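## Task

Swing the front door of server cabinet BC41 open to its full extent and have it resting there at the end (the handle can be left sticking out). Every other cabinet must finish in its starting state. Don't slam the door open or closed; a bad enough slam is a failure. The robot must not topple or finish leaning, or the task fails.

## Robot and tools

ROBOT. A TidyBot++: a 0.54 m long, 0.50 m wide, 0.38 m tall base on four driven casters carrying a single seven-joint arm with a two-finger gripper. The shoulder sits 0.12 m ahead of the base centre, 0.68 m up. Segments: upper arm 0.42 m, forearm 0.31 m, wrist to hand point 0.31 m. The arm begins folded, hand down, reaching at most 0.08 m past the base front. Cameras: base_camera and wrist_camera (the latter sees along the hand).

FRAMES. Base frame: origin on the floor below the base centre, x ahead, y to the left, z up, in metres. hand_pose and hand_target use it; the hand point is midway between the finger pads, its z axis runs out along the fingers, and the fingers close along its y axis. The odometry frame is where the base frame was at scene start; base_odometry comes only from wheel rotation (slip looks like travel), heading in rad, left positive, -3.142 to 3.142. base_tilt is in degrees, positive when leaning forward or right. Expect about 1 degree of fixed bias plus noise, and drift of a few cm and degrees over many moves.

move. One action per call; arguments base, joints, target, speeds, plus cameras and blocking.
- base: an object with any of translate_m (-2 to 2 m, + forward), strafe_m (-2 to 2 m, + left), rotate_rad (-6.3 to 6.3 rad, + counter-clockwise seen from above). These are offsets relative to the base's position and axes as last reported (or where it is, if a move was still running). A base move times out after 14 s.
- joints: an object mapping joint names to absolute targets in rad: joint_1_rad (any angle; whole arm about vertical, + is clockwise from above, opposite to heading), joint_2_rad (-2.249 to 2.249; 0 upper arm vertical, + leans forward), joint_3_rad (any), joint_4_rad (-2.579 to 2.579; elbow, 0 straight, negative bends forearm forward when joint_3 is 3.14), joint_5_rad (any), joint_6_rad (-2.099 to 2.099; wrist), joint_7_rad (any; hand roll, + counter-clockwise from above with hand down). gripper_pos is 0 (open, about 85 mm gap) to 1 (closed, squeezing 100-150 N). Done tolerances: ±0.039 for joints 1-4, ±0.095 for 5-7, ±0.03 gripper. Unlimited joints take the shorter way, so rotate them in steps below half a turn.
- target: one list of seven numbers [x, y, z, qw, qx, qy, qz], an absolute hand pose in the base frame, metres then quaternion. With target, joints may only contain gripper_pos. The controller chooses all joints itself, may swing the elbow, curve or overshoot, and does not avoid obstacles or the base. Poses low, close and forward-facing often miss. To refine, add (wanted position minus hand_pose) to your last target's x, y, z; to hold still, resend hand_target.
- speeds: per-action caps, translate_m and strafe_m 0.05 to 0.5 m/s, rotate_rad 0.1 to 1.57 rad/s. For a combined translate and strafe, set the speed under only one of the two keys.
- blocking: true or omitted returns once everything rests; false returns within about 0.5 s while motion continues, and later moves override only what they name.
- cameras: list from base_camera, wrist_camera, all; omitted means all, [] means none.
Any unknown key invalidates the call; an out-of-range value gets it refused.

wait(seconds 0 to 10, cameras): lets time pass and reports state; returns early when moves settle. stop(cameras): brakes all running motions. zoom_image(camera, region [x0, y0, x1, y1] pixels, top-left origin, at most 504 by 504): magnifies the latest image. finished_scene(scene): give the current scene's number; it ends the scene irreversibly, and the door must stay open on its own.

RESULTS. move shows done or the worst status. base_status, joint_status, hand_status give done, moving, off_target (resting short, possibly still pushing), contact_stop or time_out (uncommanded stops; target dropped), not_followed (a check blocked the arm; also signalled by "joint command not followed", "pose unreachable" and "cause:"), torque_fault, limit_stop_at_motor_heat. hand_status is done within 10 mm and 2 degrees. joint_positions, hand_pose, hand_target, motor_effort (percent of max, + toward higher values, bracketed peak of last action), Motor temperatures per joint, on_its_own (uncommanded activity), pictures (image order), earlier move (state of a non-blocking move). ARM HIT means a hard hit on the base or the arm itself; MOTOR HOT appears from 60 °C.

CALL ORDER. If a move or wait is refused, or an uncommanded stop or torque fault first shows, the rest of that reply's move, wait and finished_scene calls are skipped; after an invalid call they still run. The simulation keeps running while you think.

AVOID. Move the door slowly so it never slams either way, and leave other cabinets alone. The robot tips if a raised arm snags while the base drives or turns, if it reaches far out from the folded pose over nearby furniture, or swings sideways fully extended; sideways force on a high hand can lift wheels. Backing off or retracting the arm rights a lean. A blocked base or joint keeps pushing hard; driving the arm into things can exceed torque limits (104.5 N m joints 1-4, 51.3 N m joints 5-7) and freeze the arm for 10 s. Sustained stretching or pushing heats motors; at 75 °C the arm sags and stops 30-60 s. Don't overstrain the gripper by pulling, twisting or squeezing hard on something fixed.

Each tool is called after "Request:" as name([rows], argument=value, ...), one row to a line, values as JSON.

## Session

Request:
move()

Scene clock: 0.00 s.
Motor temperatures (°C): [29 30 28 31 36 36 35]
base_odometry: x=+0.000 y=+0.000 heading=+0.000
base_tilt: forward=+0.0 right=-0.1
base_status: not commanded
joint_positions: joint_1_rad=-0.034 joint_2_rad=-0.343 joint_3_rad=+3.161 joint_4_rad=-2.541 joint_5_rad=+0.040 joint_6_rad=-0.839 joint_7_rad=+1.588 gripper_pos=+0.000
joint_status: not commanded
motor_effort: joint_1_rad=-1 joint_2_rad=-2 joint_3_rad=+0 joint_4_rad=+13 joint_5_rad=+1 joint_6_rad=+1 joint_7_rad=+1
hand_pose: x=+0.2653 y=-0.0049 z=+0.5843 quat_wxyz=(+0.012, +0.998, +0.029, +0.053) (m; base frame)
hand_target: x=+0.2660 y=-0.0049 z=+0.5847 quat_wxyz=(+0.012, +0.998, +0.029, +0.054) (m; base frame)
hand_status: not commanded
pictures: base_camera, wrist_camera
Images, in order (width x height): base_camera 644x364, wrist_camera 644x476.

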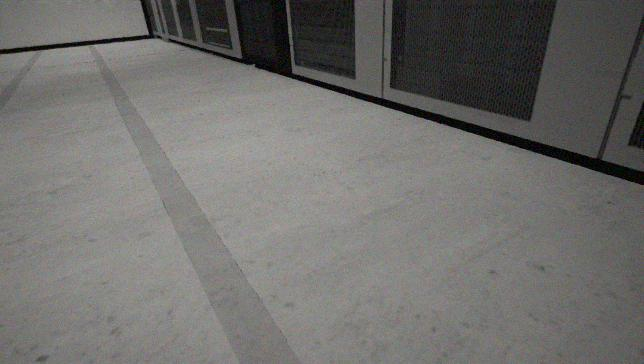

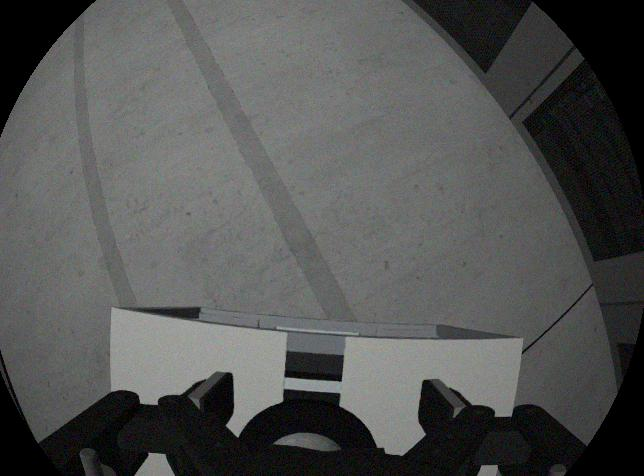

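Request:
move(joints={"joint_1_rad":0.9,"joint_6_rad":0.63})

Scene clock: 3.40 s.
Motor temperatures (°C): [29 30 28 31 36 36 35]
move: done
base_odometry: x=+0.000 y=+0.000 heading=+0.000
base_tilt: forward=+0.0 right=-0.1
base_status: not commanded
joint_positions: joint_1_rad=+0.877 joint_2_rad=-0.343 joint_3_rad=+3.161 joint_4_rad=-2.541 joint_5_rad=+0.040 joint_6_rad=+0.573 joint_7_rad=+1.588 gripper_pos=+0.000
joint_status: all done
motor_effort: joint_1_rad=-1(2) joint_2_rad=-6(7) joint_3_rad=+1(2) joint_4_rad=+18(19) joint_5_rad=+0(1) joint_6_rad=+8(10) joint_7_rad=+1(1)
hand_pose: x=+0.3896 y=-0.3266 z=+0.8771 quat_wxyz=(+0.304, +0.664, -0.293, +0.617) (m; base frame)
hand_target: x=+0.3828 y=-0.3329 z=+0.8955 quat_wxyz=(+0.320, +0.643, -0.291, +0.632) (m; base frame)
hand_status: not commanded
pictures: base_camera, wrist_camera
Images, in order (width x height): base_camera 644x364, wrist_camera 644x476.

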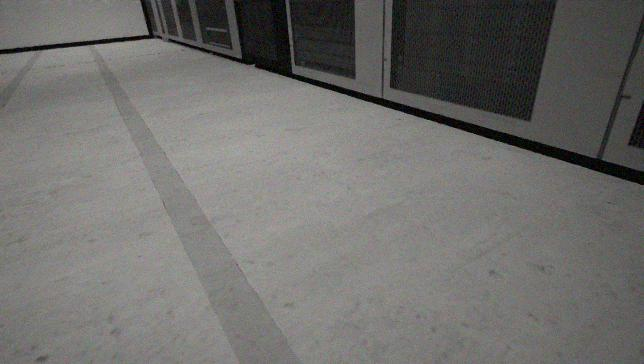

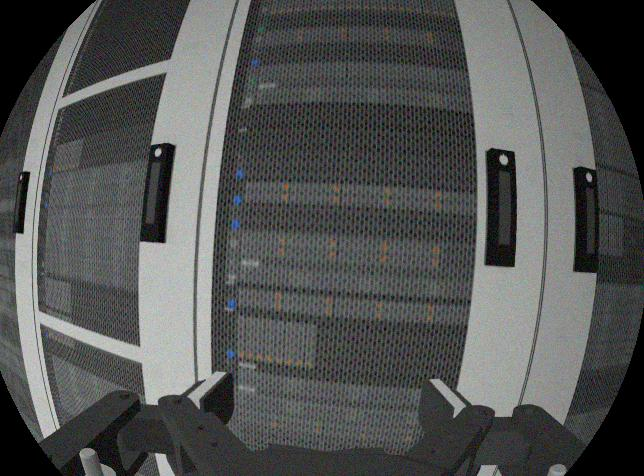

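Request:
move(joints={"joint_6_rad":1.15}, cameras=["wrist_camera"])

Request:
move(joints={"joint_1_rad":-0.2}, cameras=["wrist_camera"])

Request:
move(joints={"joint_1_rad":2.0}, cameras=["wrist_camera"])

Scene clock: 5.30 s.
Motor temperatures (°C): [29 30 28 31 36 36 35]
move: done
base_odometry: x=+0.000 y=+0.000 heading=+0.000
base_tilt: forward=+0.0 right=-0.1
base_status: not commanded
joint_positions: joint_1_rad=+0.877 joint_2_rad=-0.343 joint_3_rad=+3.161 joint_4_rad=-2.541 joint_5_rad=+0.040 joint_6_rad=+1.096 joint_7_rad=+1.588 gripper_pos=+0.000
joint_status: all done
motor_effort: joint_1_rad=-1(1) joint_2_rad=-6(8) joint_3_rad=+1(1) joint_4_rad=+17(20) joint_5_rad=+0(1) joint_6_rad=+7(11) joint_7_rad=+1(1)
hand_pose: x=+0.3714 y=-0.2985 z=+1.0345 quat_wxyz=(+0.372, +0.481, -0.207, +0.766) (m; base frame)
hand_target: x=+0.3597 y=-0.2978 z=+1.0499 quat_wxyz=(+0.387, +0.457, -0.202, +0.775) (m; base frame)
hand_status: not commanded
pictures: wrist_camera
Images, in order (width x height): wrist_camera 644x476.

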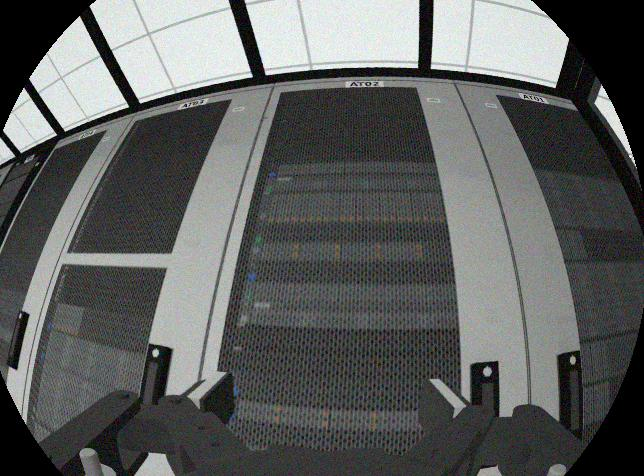

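Scene clock: 7.67 s.
Motor temperatures (°C): [29 30 28 31 36 36 35]
move: done
base_odometry: x=+0.000 y=+0.000 heading=+0.000
base_tilt: forward=+0.0 right=-0.1
base_status: not commanded
joint_positions: joint_1_rad=-0.177 joint_2_rad=-0.343 joint_3_rad=+3.161 joint_4_rad=-2.541 joint_5_rad=+0.040 joint_6_rad=+1.097 joint_7_rad=+1.588 gripper_pos=+0.000
joint_status: all done
motor_effort: joint_1_rad=-2(3) joint_2_rad=-6(6) joint_3_rad=+1(2) joint_4_rad=+17(18) joint_5_rad=+0(1) joint_6_rad=+7(9) joint_7_rad=+1(1)
hand_pose: x=+0.5032 y=+0.0718 z=+1.0346 quat_wxyz=(-0.063, +0.519, +0.063, +0.850) (m; base frame)
hand_target: x=+0.4936 y=+0.0795 z=+1.0499 quat_wxyz=(-0.075, +0.495, +0.067, +0.863) (m; base frame)
hand_status: not commanded
pictures: wrist_camera
Images, in order (width x height): wrist_camera 644x476.

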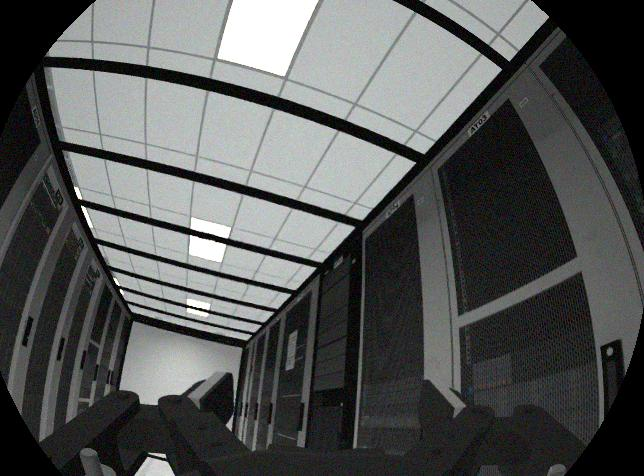

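Scene clock: 10.93 s.
Motor temperatures (°C): [29 30 28 31 36 36 35]
move: done
base_odometry: x=+0.000 y=+0.000 heading=+0.000
base_tilt: forward=+0.0 right=+0.0
base_status: not commanded
joint_positions: joint_1_rad=+1.977 joint_2_rad=-0.343 joint_3_rad=+3.161 joint_4_rad=-2.541 joint_5_rad=+0.040 joint_6_rad=+1.097 joint_7_rad=+1.588 gripper_pos=+0.000
joint_status: all done
motor_effort: joint_1_rad=+0(2) joint_2_rad=-6(6) joint_3_rad=+1(2) joint_4_rad=+17(18) joint_5_rad=+0(1) joint_6_rad=+7(9) joint_7_rad=+1(1)
hand_pose: x=-0.0324 y=-0.3602 z=+1.0347 quat_wxyz=(+0.718, +0.302, -0.427, +0.459) (m; base frame)
hand_target: x=-0.0372 y=-0.3496 z=+1.0499 quat_wxyz=(+0.735, +0.284, -0.411, +0.458) (m; base frame)
hand_status: not commanded
pictures: wrist_camera
Images, in order (width x height): wrist_camera 644x476.

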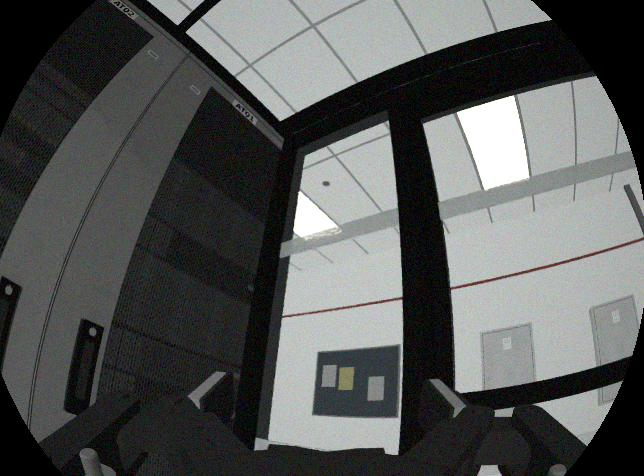

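Request:
move(joints={"joint_1_rad":-1.4}, cameras=["wrist_camera"])

Request:
move(joints={"joint_1_rad":-0.6}, cameras=["wrist_camera"])

Request:
zoom_image(camera="wrist_camera", region=[0, 50, 350, 400])

Scene clock: 15.10 s.
Motor temperatures (°C): [29 30 28 31 36 36 35]
move: done
base_odometry: x=+0.000 y=+0.000 heading=+0.000
base_tilt: forward=+0.0 right=-0.1
base_status: not commanded
joint_positions: joint_1_rad=+4.860 joint_2_rad=-0.343 joint_3_rad=+3.161 joint_4_rad=-2.541 joint_5_rad=+0.040 joint_6_rad=+1.097 joint_7_rad=+1.588 gripper_pos=+0.000
joint_status: all done
motor_effort: joint_1_rad=-1(2) joint_2_rad=-6(6) joint_3_rad=+1(2) joint_4_rad=+17(18) joint_5_rad=+0(1) joint_6_rad=+8(9) joint_7_rad=+1(1)
hand_pose: x=+0.1733 y=+0.3869 z=+1.0348 quat_wxyz=(+0.548, -0.385, -0.354, -0.653) (m; base frame)
hand_target: x=+0.1807 y=+0.3779 z=+1.0499 quat_wxyz=(+0.549, -0.371, -0.335, -0.670) (m; base frame)
hand_status: not commanded
pictures: wrist_camera
Images, in order (width x height): wrist_camera 644x476.

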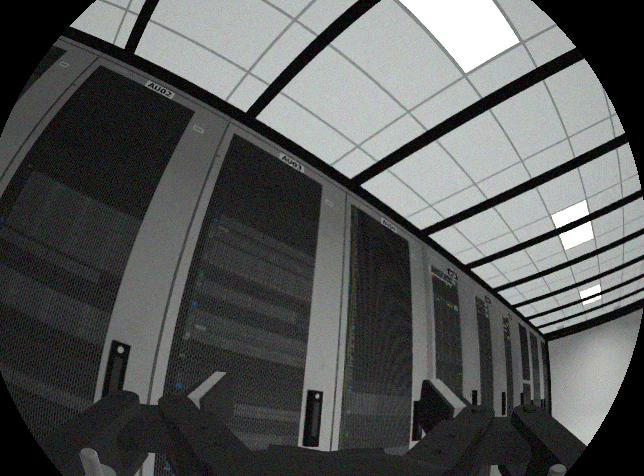

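Scene clock: 17.17 s.
Motor temperatures (°C): [29 30 28 31 36 36 35]
move: done
base_odometry: x=+0.000 y=+0.000 heading=+0.000
base_tilt: forward=+0.0 right=+0.0
base_status: not commanded
joint_positions: joint_1_rad=+5.660 joint_2_rad=-0.343 joint_3_rad=+3.161 joint_4_rad=-2.541 joint_5_rad=+0.040 joint_6_rad=+1.097 joint_7_rad=+1.588 gripper_pos=+0.000
joint_status: all done
motor_effort: joint_1_rad=-1(2) joint_2_rad=-6(6) joint_3_rad=+1(2) joint_4_rad=+18(18) joint_5_rad=+0(1) joint_6_rad=+7(9) joint_7_rad=+1(1)
hand_pose: x=+0.4344 y=+0.2306 z=+1.0348 quat_wxyz=(+0.250, -0.492, -0.176, -0.815) (m; base frame)
hand_target: x=+0.4331 y=+0.2190 z=+1.0499 quat_wxyz=(+0.245, -0.472, -0.164, -0.831) (m; base frame)
hand_status: not commanded
pictures: wrist_camera
Images, in order (width x height): wrist_camera 644x476.

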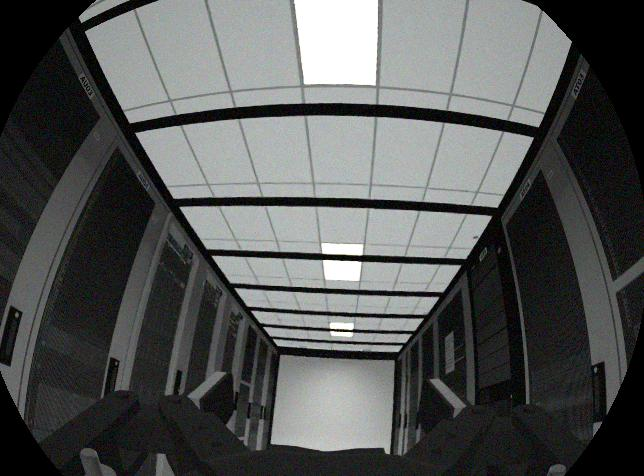

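Scaled by 1.440.

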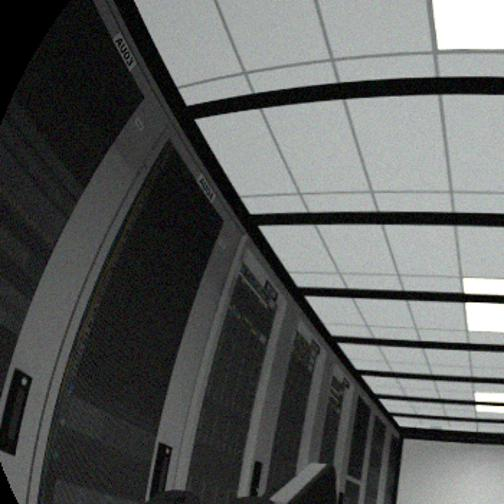

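Request:
move(base={"rotate_rad":0.58}, joints={"joint_1_rad":-0.6}, cameras=[])

Request:
move(base={"translate_m":2}, cameras=["wrist_camera"])

Request:
move(joints={"joint_1_rad":0.7})

Scene clock: 19.27 s.
Motor temperatures (°C): [29 30 28 31 36 36 35]
move: done
base_odometry: x=+0.000 y=+0.000 heading=+0.579
base_tilt: forward=+0.0 right=-0.1
base_status: done
joint_positions: joint_1_rad=+5.664 joint_2_rad=-0.343 joint_3_rad=+3.161 joint_4_rad=-2.541 joint_5_rad=+0.040 joint_6_rad=+1.097 joint_7_rad=+1.588 gripper_pos=+0.000
joint_status: all done
motor_effort: joint_1_rad=-1(2) joint_2_rad=-6(7) joint_3_rad=+1(2) joint_4_rad=+18(18) joint_5_rad=+0(1) joint_6_rad=+7(9) joint_7_rad=+1(1)
hand_pose: x=+0.4353 y=+0.2294 z=+1.0349 quat_wxyz=(+0.249, -0.492, -0.175, -0.815) (m; base frame)
hand_target: x=+0.4331 y=+0.2190 z=+1.0499 quat_wxyz=(+0.245, -0.472, -0.164, -0.831) (m; base frame)
hand_status: not commanded
pictures: none
No camera images: "cameras" was empty.

Scene clock: 23.97 s.
Motor temperatures (°C): [29 30 28 31 36 36 35]
move: done
base_odometry: x=+1.674 y=+1.095 heading=+0.580
base_tilt: forward=+0.0 right=-0.1
base_status: done
joint_positions: joint_1_rad=+5.664 joint_2_rad=-0.343 joint_3_rad=+3.161 joint_4_rad=-2.541 joint_5_rad=+0.040 joint_6_rad=+1.100 joint_7_rad=+1.588 gripper_pos=+0.000
joint_status: not commanded
motor_effort: joint_1_rad=-1(2) joint_2_rad=-6(8) joint_3_rad=+1(2) joint_4_rad=+18(19) joint_5_rad=+0(1) joint_6_rad=+8(9) joint_7_rad=+1(1)
hand_pose: x=+0.4349 y=+0.2292 z=+1.0356 quat_wxyz=(+0.249, -0.491, -0.175, -0.816) (m; base frame)
hand_target: x=+0.4331 y=+0.2190 z=+1.0499 quat_wxyz=(+0.245, -0.472, -0.164, -0.831) (m; base frame)
hand_status: not commanded
pictures: wrist_camera
Images, in order (width x height): wrist_camera 644x476.

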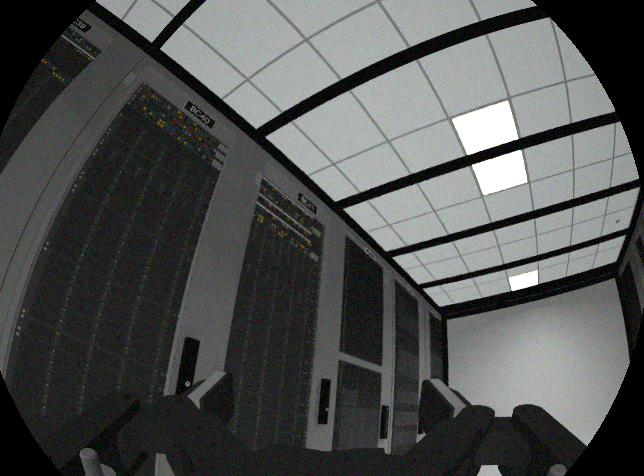

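Scene clock: 26.53 s.
Motor temperatures (°C): [29 30 28 31 36 36 35]
move: done
base_odometry: x=+1.674 y=+1.095 heading=+0.580
base_tilt: forward=+0.0 right=-0.1
base_status: not commanded
joint_positions: joint_1_rad=+6.960 joint_2_rad=-0.343 joint_3_rad=+3.161 joint_4_rad=-2.541 joint_5_rad=+0.040 joint_6_rad=+1.100 joint_7_rad=+1.588 gripper_pos=+0.000
joint_status: all done
motor_effort: joint_1_rad=-1(3) joint_2_rad=-6(6) joint_3_rad=+1(2) joint_4_rad=+18(18) joint_5_rad=+1(1) joint_6_rad=+8(9) joint_7_rad=+1(1)
hand_pose: x=+0.4253 y=-0.2420 z=+1.0356 quat_wxyz=(-0.294, -0.497, +0.157, -0.801) (m; base frame)
hand_target: x=+0.4141 y=-0.2440 z=+1.0499 quat_wxyz=(-0.308, -0.475, +0.155, -0.810) (m; base frame)
hand_status: not commanded
pictures: base_camera, wrist_camera
Images, in order (width x height): base_camera 644x364, wrist_camera 644x476.

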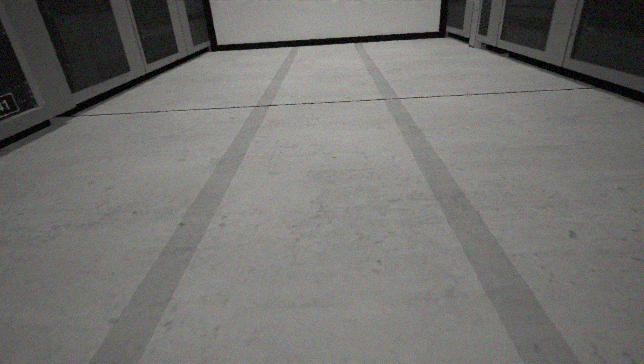

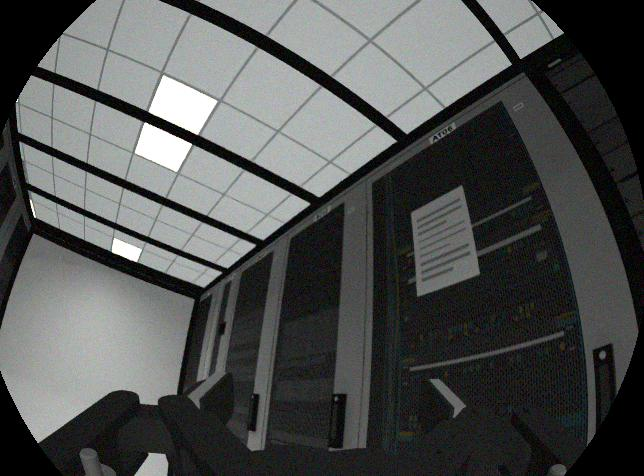

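Request:
move(joints={"joint_1_rad":-1.3, "joint_6_rad":0.69}, cameras=["wrist_camera"])

Request:
zoom_image(camera="base_camera", region=[0, 50, 120, 150])

Scene clock: 30.07 s.
Motor temperatures (°C): [29 30 28 31 36 36 35]
move: done
base_odometry: x=+1.674 y=+1.095 heading=+0.580
base_tilt: forward=+0.1 right=-0.1
base_status: not commanded
joint_positions: joint_1_rad=+5.006 joint_2_rad=-0.343 joint_3_rad=+3.161 joint_4_rad=-2.541 joint_5_rad=+0.040 joint_6_rad=+0.732 joint_7_rad=+1.588 gripper_pos=+0.000
joint_status: all done
motor_effort: joint_1_rad=+0(2) joint_2_rad=-6(7) joint_3_rad=+0(2) joint_4_rad=+18(19) joint_5_rad=+0(1) joint_6_rad=+9(10) joint_7_rad=+1(1)
hand_pose: x=+0.2411 y=+0.4048 z=+0.9265 quat_wxyz=(+0.432, -0.527, -0.412, -0.605) (m; base frame)
hand_target: x=+0.2323 y=+0.4087 z=+0.9141 quat_wxyz=(+0.431, -0.534, -0.428, -0.589) (m; base frame)
hand_status: not commanded
pictures: wrist_camera
Images, in order (width x height): wrist_camera 644x476.

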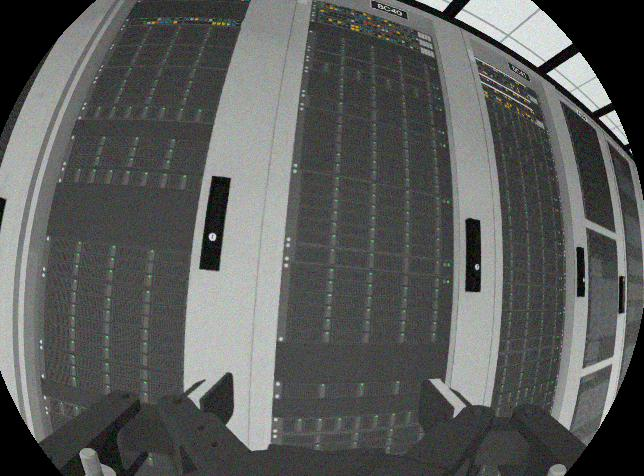

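This scene's latest camera images include none from base_camera. They are from: wrist_camera. base_camera's image comes with the result of a call that names it in "cameras".

Request:
zoom_image(camera="wrist_camera", region=[360, 0, 640, 280])

Request:
move(base={"translate_m":0.6, "rotate_rad":1.57}, joints={"joint_1_rad":0, "joint_6_rad":0.63})

Scaled by 1.800.

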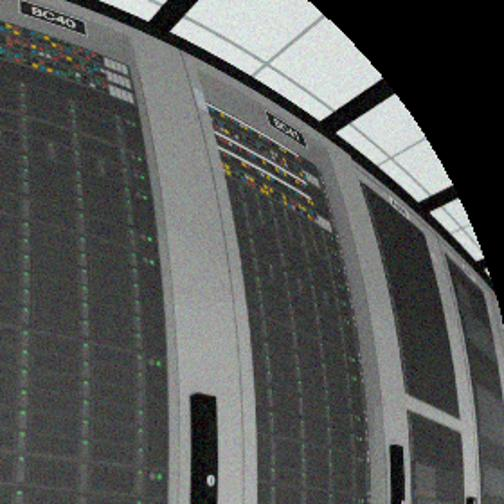

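Scene clock: 33.30 s.
Motor temperatures (°C): [29 30 28 32 36 36 35]
move: done
base_odometry: x=+2.176 y=+1.424 heading=+2.150
base_tilt: forward=+0.0 right=+0.0
base_status: done
joint_positions: joint_1_rad=+6.259 joint_2_rad=-0.343 joint_3_rad=+3.161 joint_4_rad=-2.541 joint_5_rad=+0.040 joint_6_rad=+0.671 joint_7_rad=+1.588 gripper_pos=+0.000
joint_status: all done
motor_effort: joint_1_rad=-1(2) joint_2_rad=-6(7) joint_3_rad=+1(2) joint_4_rad=+18(19) joint_5_rad=+0(1) joint_6_rad=+8(10) joint_7_rad=+1(1)
hand_pose: x=+0.5431 y=+0.0101 z=+0.9075 quat_wxyz=(-0.005, -0.691, -0.025, -0.723) (m; base frame)
hand_target: x=+0.5437 y=-0.0003 z=+0.8955 quat_wxyz=(-0.013, -0.705, -0.017, -0.709) (m; base frame)
hand_status: not commanded
pictures: base_camera, wrist_camera
Images, in order (width x height): base_camera 644x364, wrist_camera 644x476.

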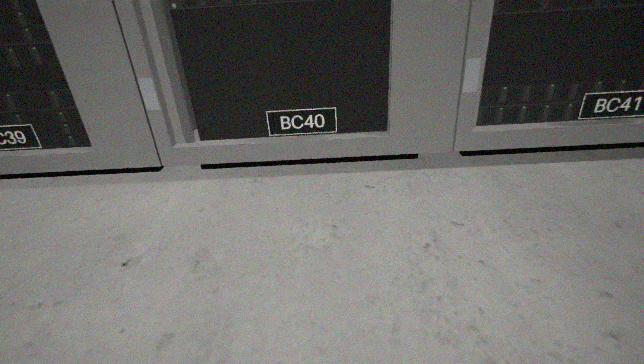

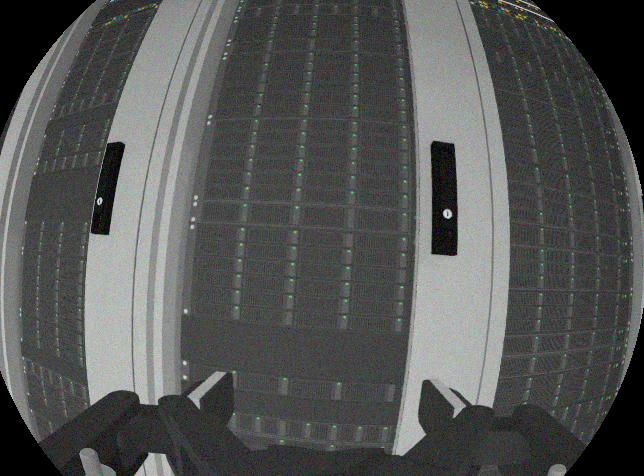

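Request:
move(base={"strafe_m":-0.65})

Request:
zoom_image(camera="wrist_camera", region=[380, 100, 520, 300])

Scene clock: 36.60 s.
Motor temperatures (°C): [29 30 28 32 36 36 35]
move: done
base_odometry: x=+2.719 y=+1.781 heading=+2.152
base_tilt: forward=+0.0 right=-0.1
base_status: done
joint_positions: joint_1_rad=+6.263 joint_2_rad=-0.343 joint_3_rad=+3.161 joint_4_rad=-2.541 joint_5_rad=+0.040 joint_6_rad=+0.670 joint_7_rad=+1.588 gripper_pos=+0.000
joint_status: not commanded
motor_effort: joint_1_rad=-1(2) joint_2_rad=-6(7) joint_3_rad=+1(2) joint_4_rad=+18(19) joint_5_rad=+1(1) joint_6_rad=+9(10) joint_7_rad=+1(1)
hand_pose: x=+0.5432 y=+0.0086 z=+0.9070 quat_wxyz=(-0.006, -0.691, -0.024, -0.722) (m; base frame)
hand_target: x=+0.5437 y=-0.0003 z=+0.8955 quat_wxyz=(-0.013, -0.705, -0.017, -0.709) (m; base frame)
hand_status: not commanded
pictures: base_camera, wrist_camera
Images, in order (width x height): base_camera 644x364, wrist_camera 644x476.

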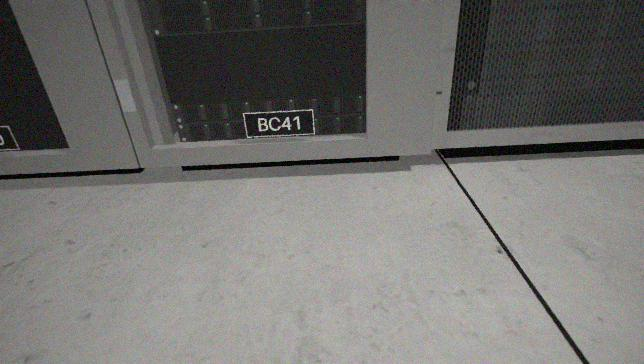

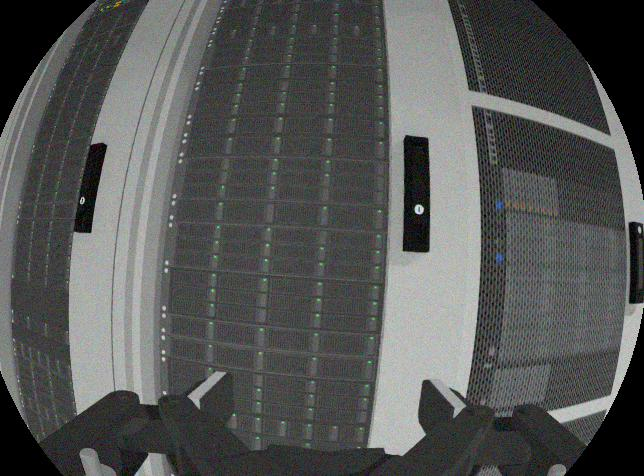

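Scaled by 2.520.

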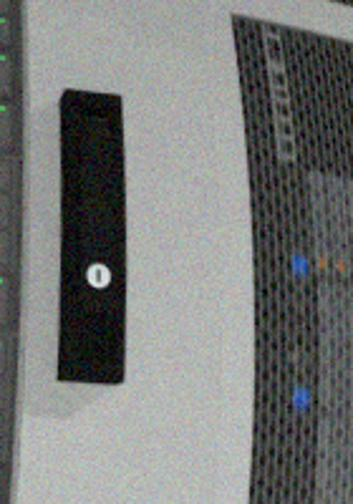

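Request:
move(base={"strafe_m":-0.14}, cameras=["wrist_camera"])

Request:
zoom_image(camera="wrist_camera", region=[240, 100, 440, 300])

Scene clock: 38.77 s.
Motor temperatures (°C): [29 30 28 32 36 36 35]
move: done
base_odometry: x=+2.837 y=+1.857 heading=+2.153
base_tilt: forward=+0.0 right=-0.1
base_status: done
joint_positions: joint_1_rad=+6.265 joint_2_rad=-0.343 joint_3_rad=+3.161 joint_4_rad=-2.541 joint_5_rad=+0.040 joint_6_rad=+0.669 joint_7_rad=+1.588 gripper_pos=+0.000
joint_status: not commanded
motor_effort: joint_1_rad=+0(2) joint_2_rad=-6(7) joint_3_rad=+0(3) joint_4_rad=+18(19) joint_5_rad=+0(1) joint_6_rad=+9(10) joint_7_rad=+1(1)
hand_pose: x=+0.5432 y=+0.0077 z=+0.9070 quat_wxyz=(-0.007, -0.692, -0.023, -0.722) (m; base frame)
hand_target: x=+0.5437 y=-0.0003 z=+0.8955 quat_wxyz=(-0.013, -0.705, -0.017, -0.709) (m; base frame)
hand_status: not commanded
pictures: wrist_camera
Images, in order (width x height): wrist_camera 644x476.

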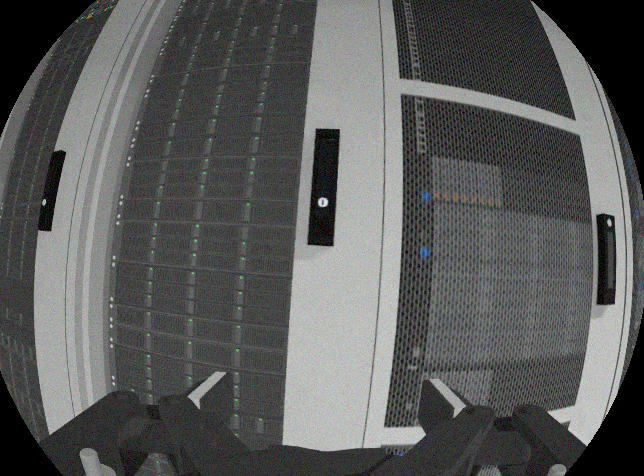

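Scaled by 2.520.

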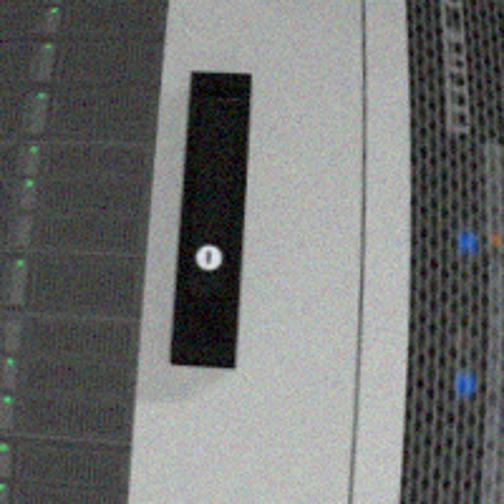

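Request:
move(target=[0.5, 0, 1.0, 0, 0.7071, 0, 0.7071], cameras=["wrist_camera"])

Request:
move(base={"translate_m":0.15}, cameras=["wrist_camera"])

Request:
zoom_image(camera="wrist_camera", region=[220, 100, 440, 320])

Scene clock: 41.30 s.
Motor temperatures (°C): [29 30 28 32 36 36 35]
move: off_target
base_odometry: x=+2.837 y=+1.857 heading=+2.153
base_tilt: forward=+0.0 right=-0.1
base_status: not commanded
joint_positions: joint_1_rad=+6.265 joint_2_rad=-0.602 joint_3_rad=+3.161 joint_4_rad=-2.299 joint_5_rad=+0.040 joint_6_rad=+0.122 joint_7_rad=+1.588 gripper_pos=+0.000
joint_status: not commanded
motor_effort: joint_1_rad=-1(1) joint_2_rad=-1(8) joint_3_rad=+1(2) joint_4_rad=+21(22) joint_5_rad=+0(1) joint_6_rad=+9(10) joint_7_rad=+1(1)
hand_pose: x=+0.5040 y=+0.0004 z=+0.9880 quat_wxyz=(-0.014, -0.708, -0.019, -0.706) (m; base frame)
hand_target: x=+0.5000 y=+0.0000 z=+1.0000 quat_wxyz=(+0.000, -0.707, +0.000, -0.707) (m; base frame)
hand_status: off_target (0.013 m and 2.7 deg from the pose sent, 0.103 m and 3.7 deg at the start)
pictures: wrist_camera
Images, in order (width x height): wrist_camera 644x476.

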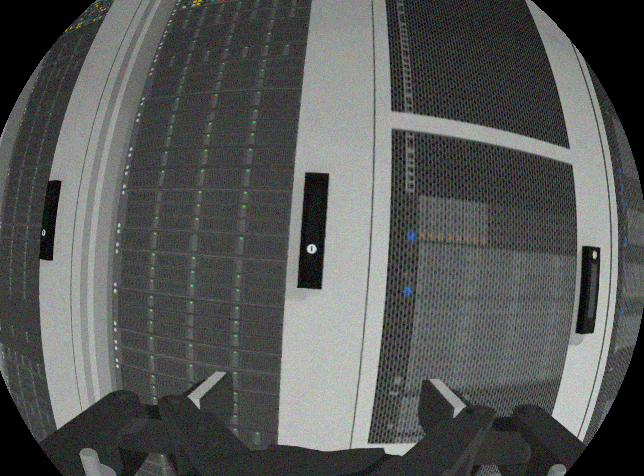

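Scene clock: 42.67 s.
Motor temperatures (°C): [29 30 28 32 36 36 35]
move: done
base_odometry: x=+2.754 y=+1.983 heading=+2.153
base_tilt: forward=+0.1 right=-0.1
base_status: done
joint_positions: joint_1_rad=+6.265 joint_2_rad=-0.606 joint_3_rad=+3.161 joint_4_rad=-2.299 joint_5_rad=+0.040 joint_6_rad=+0.118 joint_7_rad=+1.588 gripper_pos=+0.000
joint_status: not commanded
motor_effort: joint_1_rad=-1(1) joint_2_rad=-1(5) joint_3_rad=+1(1) joint_4_rad=+21(22) joint_5_rad=+0(1) joint_6_rad=+9(10) joint_7_rad=+1(1)
hand_pose: x=+0.5029 y=+0.0004 z=+0.9881 quat_wxyz=(-0.014, -0.708, -0.019, -0.705) (m; base frame)
hand_target: x=+0.5000 y=+0.0000 z=+1.0000 quat_wxyz=(+0.000, -0.707, +0.000, -0.707) (m; base frame)
hand_status: not commanded
pictures: wrist_camera
Images, in order (width x height): wrist_camera 644x476.

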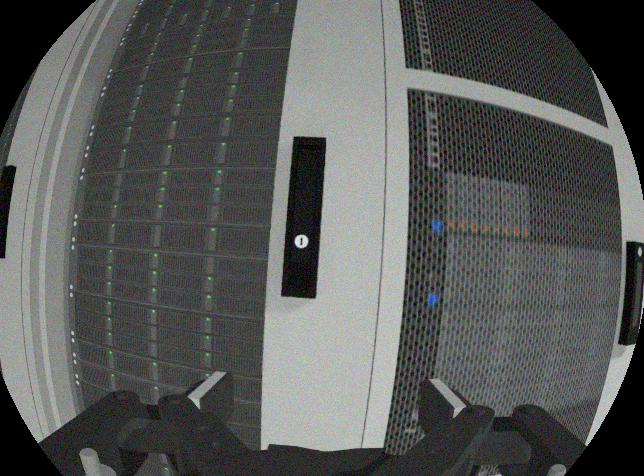

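Scaled by 2.291.

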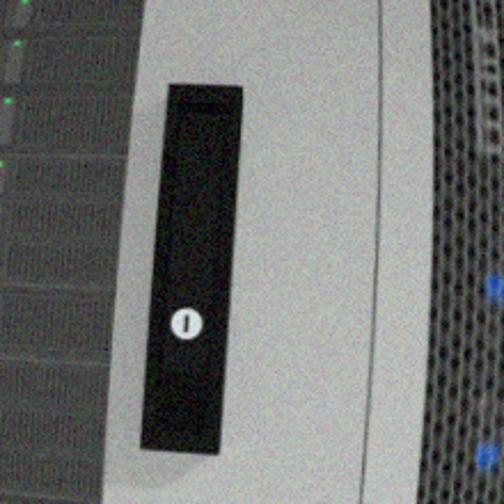

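Request:
move(target=[0.53, 0, 0.93, 0, 0.537, 0, 0.843], cameras=["wrist_camera"])

Request:
zoom_image(camera="wrist_camera", region=[220, 150, 420, 350])

Scene clock: 46.17 s.
Motor temperatures (°C): [29 30 28 32 36 36 35]
move: off_target
base_odometry: x=+2.754 y=+1.983 heading=+2.153
base_tilt: forward=+0.0 right=-0.1
base_status: not commanded
joint_positions: joint_1_rad=+6.265 joint_2_rad=+0.073 joint_3_rad=+3.161 joint_4_rad=-2.549 joint_5_rad=+0.040 joint_6_rad=+1.671 joint_7_rad=+1.588 gripper_pos=+0.000
joint_status: not commanded
motor_effort: joint_1_rad=-1(1) joint_2_rad=-16(17) joint_3_rad=+1(1) joint_4_rad=+13(22) joint_5_rad=+0(1) joint_6_rad=+7(9) joint_7_rad=+1(1)
hand_pose: x=+0.5592 y=+0.0138 z=+1.0092 quat_wxyz=(+0.003, -0.458, -0.021, -0.889) (m; base frame)
hand_target: x=+0.5553 y=-0.0002 z=+1.0019 quat_wxyz=(+0.000, -0.456, -0.001, -0.890) (m; base frame)
hand_status: off_target (0.086 m and 10.8 deg from the pose sent, 0.064 m and 25.4 deg at the start; a joint's target at an end of its range on 57 of 57 steps)
pictures: wrist_camera
Images, in order (width x height): wrist_camera 644x476.

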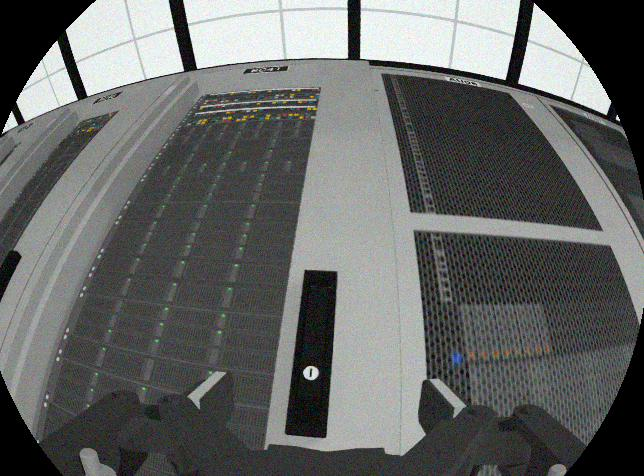

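Scaled by 2.520.

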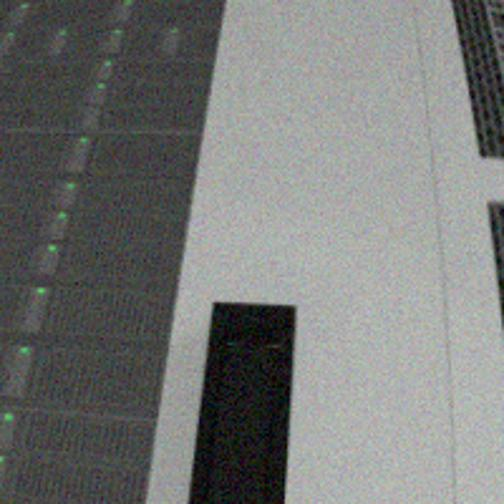

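Request:
zoom_image(camera="wrist_camera", region=[260, 260, 370, 440])

Scaled by 2.800.

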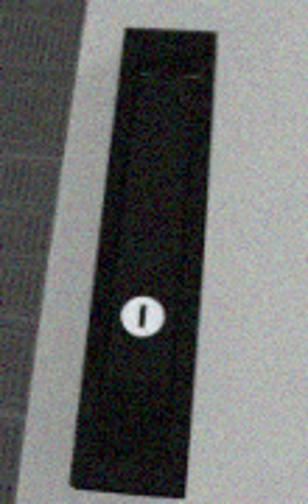

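Request:
move(target=[0.52, -0.25, 0.90, -0.271, 0.653, 0.271, 0.653], cameras=["wrist_camera"])

Request:
zoom_image(camera="wrist_camera", region=[200, 50, 420, 270])

Scene clock: 50.47 s.
Motor temperatures (°C): [29 30 28 32 36 36 35]
move: off_target
base_odometry: x=+2.754 y=+1.983 heading=+2.153
base_tilt: forward=+0.0 right=+0.0
base_status: not commanded
joint_positions: joint_1_rad=+7.388 joint_2_rad=+0.528 joint_3_rad=+3.290 joint_4_rad=-1.508 joint_5_rad=+1.662 joint_6_rad=+1.953 joint_7_rad=+0.554 gripper_pos=+0.000
joint_status: not commanded
motor_effort: joint_1_rad=-1(3) joint_2_rad=-33(34) joint_3_rad=-2(3) joint_4_rad=+12(13) joint_5_rad=-7(7) joint_6_rad=+4(8) joint_7_rad=+1(1)
hand_pose: x=+0.5335 y=-0.2547 z=+0.9115 quat_wxyz=(+0.229, -0.647, -0.267, -0.677) (m; base frame)
hand_target: x=+0.5200 y=-0.2500 z=+0.9000 quat_wxyz=(+0.271, -0.653, -0.271, -0.653) (m; base frame)
hand_status: off_target (0.018 m and 5.6 deg from the pose sent, 0.288 m and 55.3 deg at the start; a joint's target at an end of its range on 15 of 74 steps)
pictures: wrist_camera
Images, in order (width x height): wrist_camera 644x476.

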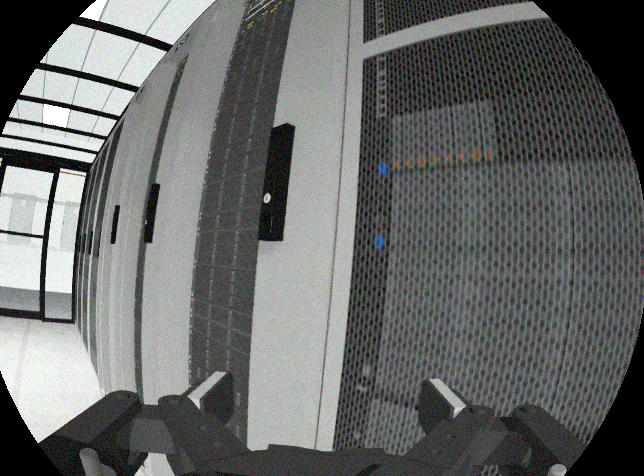

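Scaled by 2.291.

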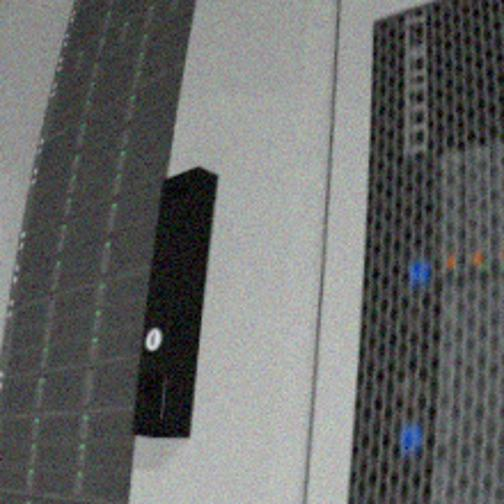

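Request:
zoom_image(camera="wrist_camera", region=[240, 110, 320, 260])

Scaled by 3.360.

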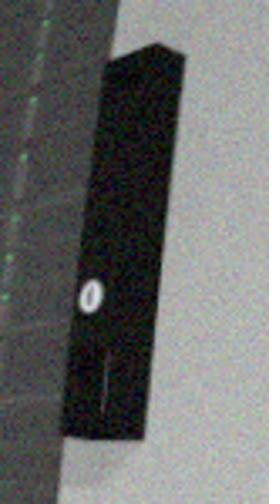

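Request:
move(target=[0.60, -0.14, 0.90, -0.271, 0.653, 0.271, 0.653], cameras=["wrist_camera"])

Request:
zoom_image(camera="wrist_camera", region=[240, 60, 380, 240])

Scene clock: 52.97 s.
Motor temperatures (°C): [29 30 28 32 36 36 35]
move: done
base_odometry: x=+2.754 y=+1.983 heading=+2.153
base_tilt: forward=+0.1 right=+0.0
base_status: not commanded
joint_positions: joint_1_rad=+7.190 joint_2_rad=+0.443 joint_3_rad=+3.219 joint_4_rad=-1.663 joint_5_rad=+1.663 joint_6_rad=+1.780 joint_7_rad=+0.553 gripper_pos=+0.000
joint_status: not commanded
motor_effort: joint_1_rad=-1(4) joint_2_rad=-30(33) joint_3_rad=-1(3) joint_4_rad=+12(13) joint_5_rad=-6(7) joint_6_rad=+4(5) joint_7_rad=+1(1)
hand_pose: x=+0.5905 y=-0.1416 z=+0.9001 quat_wxyz=(+0.280, -0.649, -0.285, -0.648) (m; base frame)
hand_target: x=+0.6000 y=-0.1400 z=+0.9000 quat_wxyz=(+0.271, -0.653, -0.271, -0.653) (m; base frame)
hand_status: done (0.010 m and 2.0 deg from the pose sent, 0.133 m and 5.6 deg at the start)
pictures: wrist_camera
Images, in order (width x height): wrist_camera 644x476.

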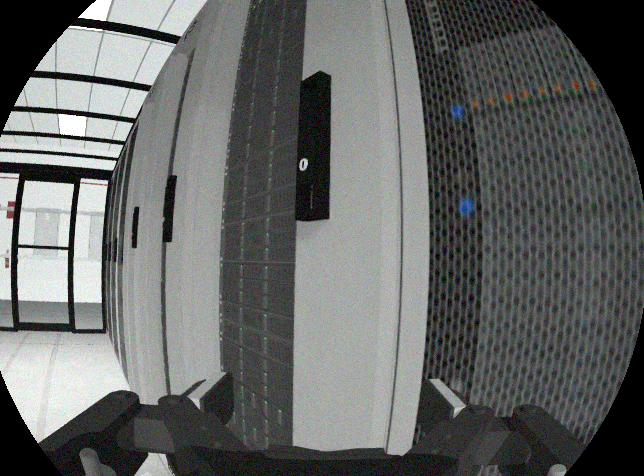

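Scaled by 2.800.

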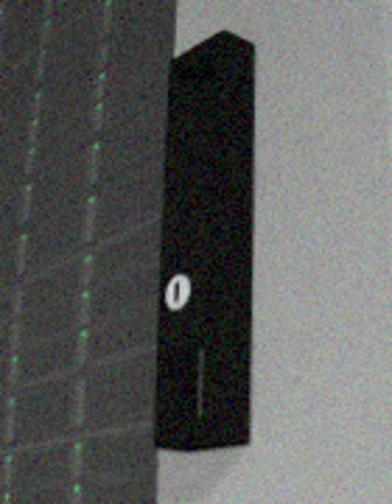

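Request:
move(target=[0.58, 0.0, 0.98, 0, 0.7071, 0, 0.7071], cameras=["wrist_camera"])

Request:
zoom_image(camera="wrist_camera", region=[230, 110, 370, 320])

Scene clock: 56.27 s.
Motor temperatures (°C): [29 30 28 32 36 36 35]
move: off_target
base_odometry: x=+2.754 y=+1.983 heading=+2.153
base_tilt: forward=+0.1 right=-0.1
base_status: not commanded
joint_positions: joint_1_rad=+6.298 joint_2_rad=-0.346 joint_3_rad=+3.171 joint_4_rad=-2.223 joint_5_rad=+0.071 joint_6_rad=+0.349 joint_7_rad=+1.521 gripper_pos=+0.000
joint_status: not commanded
motor_effort: joint_1_rad=-1(3) joint_2_rad=-9(32) joint_3_rad=+0(3) joint_4_rad=+21(22) joint_5_rad=+0(7) joint_6_rad=+9(10) joint_7_rad=+1(1)
hand_pose: x=+0.5872 y=-0.0142 z=+0.9959 quat_wxyz=(-0.010, -0.692, +0.004, -0.722) (m; base frame)
hand_target: x=+0.5800 y=+0.0000 z=+0.9800 quat_wxyz=(+0.000, -0.707, +0.000, -0.707) (m; base frame)
hand_status: off_target (0.023 m and 2.7 deg from the pose sent, 0.163 m and 47.0 deg at the start)
pictures: wrist_camera
Images, in order (width x height): wrist_camera 644x476.

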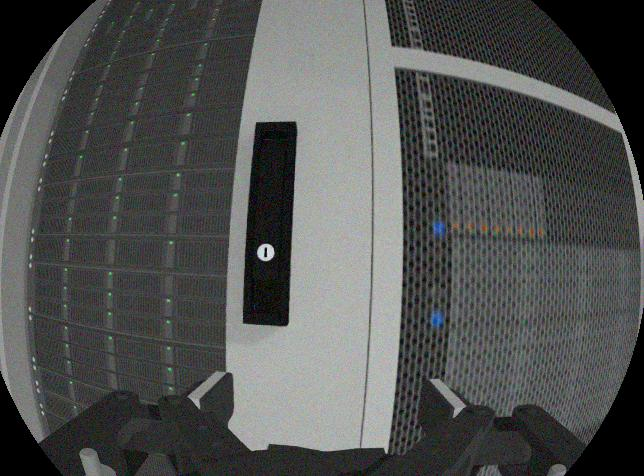

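Scaled by 2.400.

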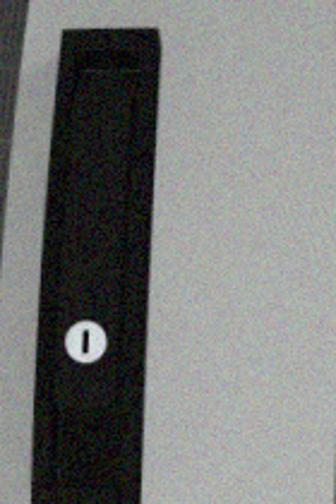

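Request:
zoom_image(camera="wrist_camera", region=[235, 240, 315, 335])

Request:
zoom_image(camera="wrist_camera", region=[235, 110, 315, 205])

Scaled by 5.305.

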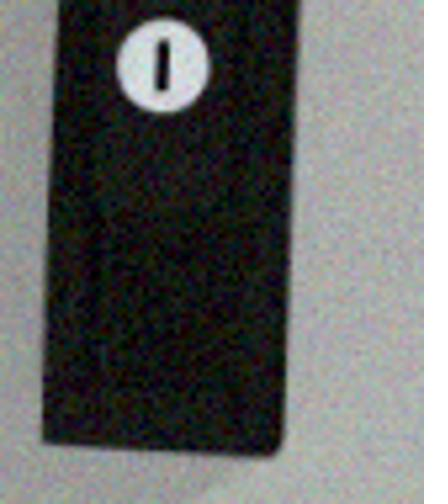

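Scaled by 5.305.

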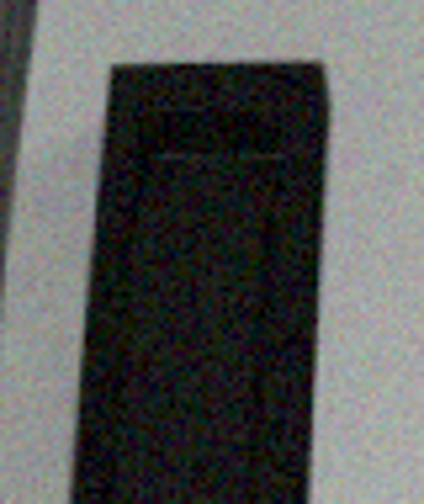

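Request:
move(target=[0.60, -0.22, 0.97, -0.430, 0.561, 0.430, 0.561], cameras=["wrist_camera"])

Request:
zoom_image(camera="wrist_camera", region=[300, 100, 480, 300])

Scene clock: 60.87 s.
Motor temperatures (°C): [29 30 28 32 36 36 35]
move: off_target
base_odometry: x=+2.754 y=+1.983 heading=+2.153
base_tilt: forward=+0.0 right=+0.0
base_status: not commanded
joint_positions: joint_1_rad=+4.226 joint_2_rad=-1.279 joint_3_rad=+3.888 joint_4_rad=-0.497 joint_5_rad=+0.349 joint_6_rad=-1.878 joint_7_rad=+2.475 gripper_pos=+0.000
joint_status: not commanded
motor_effort: joint_1_rad=-1(3) joint_2_rad=+45(46) joint_3_rad=-7(11) joint_4_rad=-5(23) joint_5_rad=-6(7) joint_6_rad=+5(10) joint_7_rad=+1(1)
hand_pose: x=+0.5858 y=-0.2106 z=+1.0091 quat_wxyz=(+0.436, -0.545, -0.427, -0.575) (m; base frame)
hand_target: x=+0.6000 y=-0.2200 z=+0.9700 quat_wxyz=(+0.430, -0.561, -0.430, -0.561) (m; base frame)
hand_status: off_target (0.043 m and 2.6 deg from the pose sent, 0.208 m and 76.1 deg at the start)
pictures: wrist_camera
Images, in order (width x height): wrist_camera 644x476.

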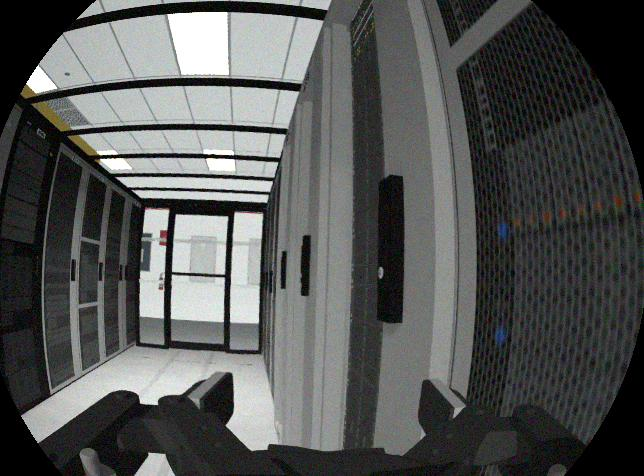

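Scaled by 2.520.

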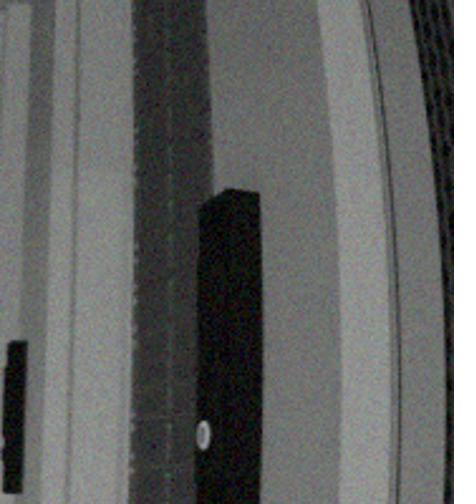

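Request:
zoom_image(camera="wrist_camera", region=[360, 240, 430, 340])

Request:
zoom_image(camera="wrist_camera", region=[360, 160, 430, 260])

Scaled by 5.040.

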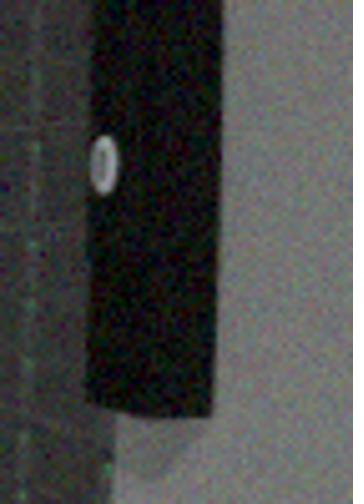

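Scaled by 5.040.

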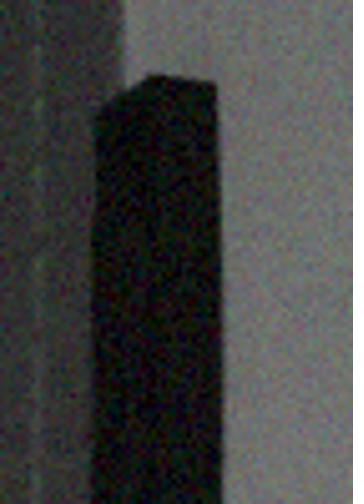

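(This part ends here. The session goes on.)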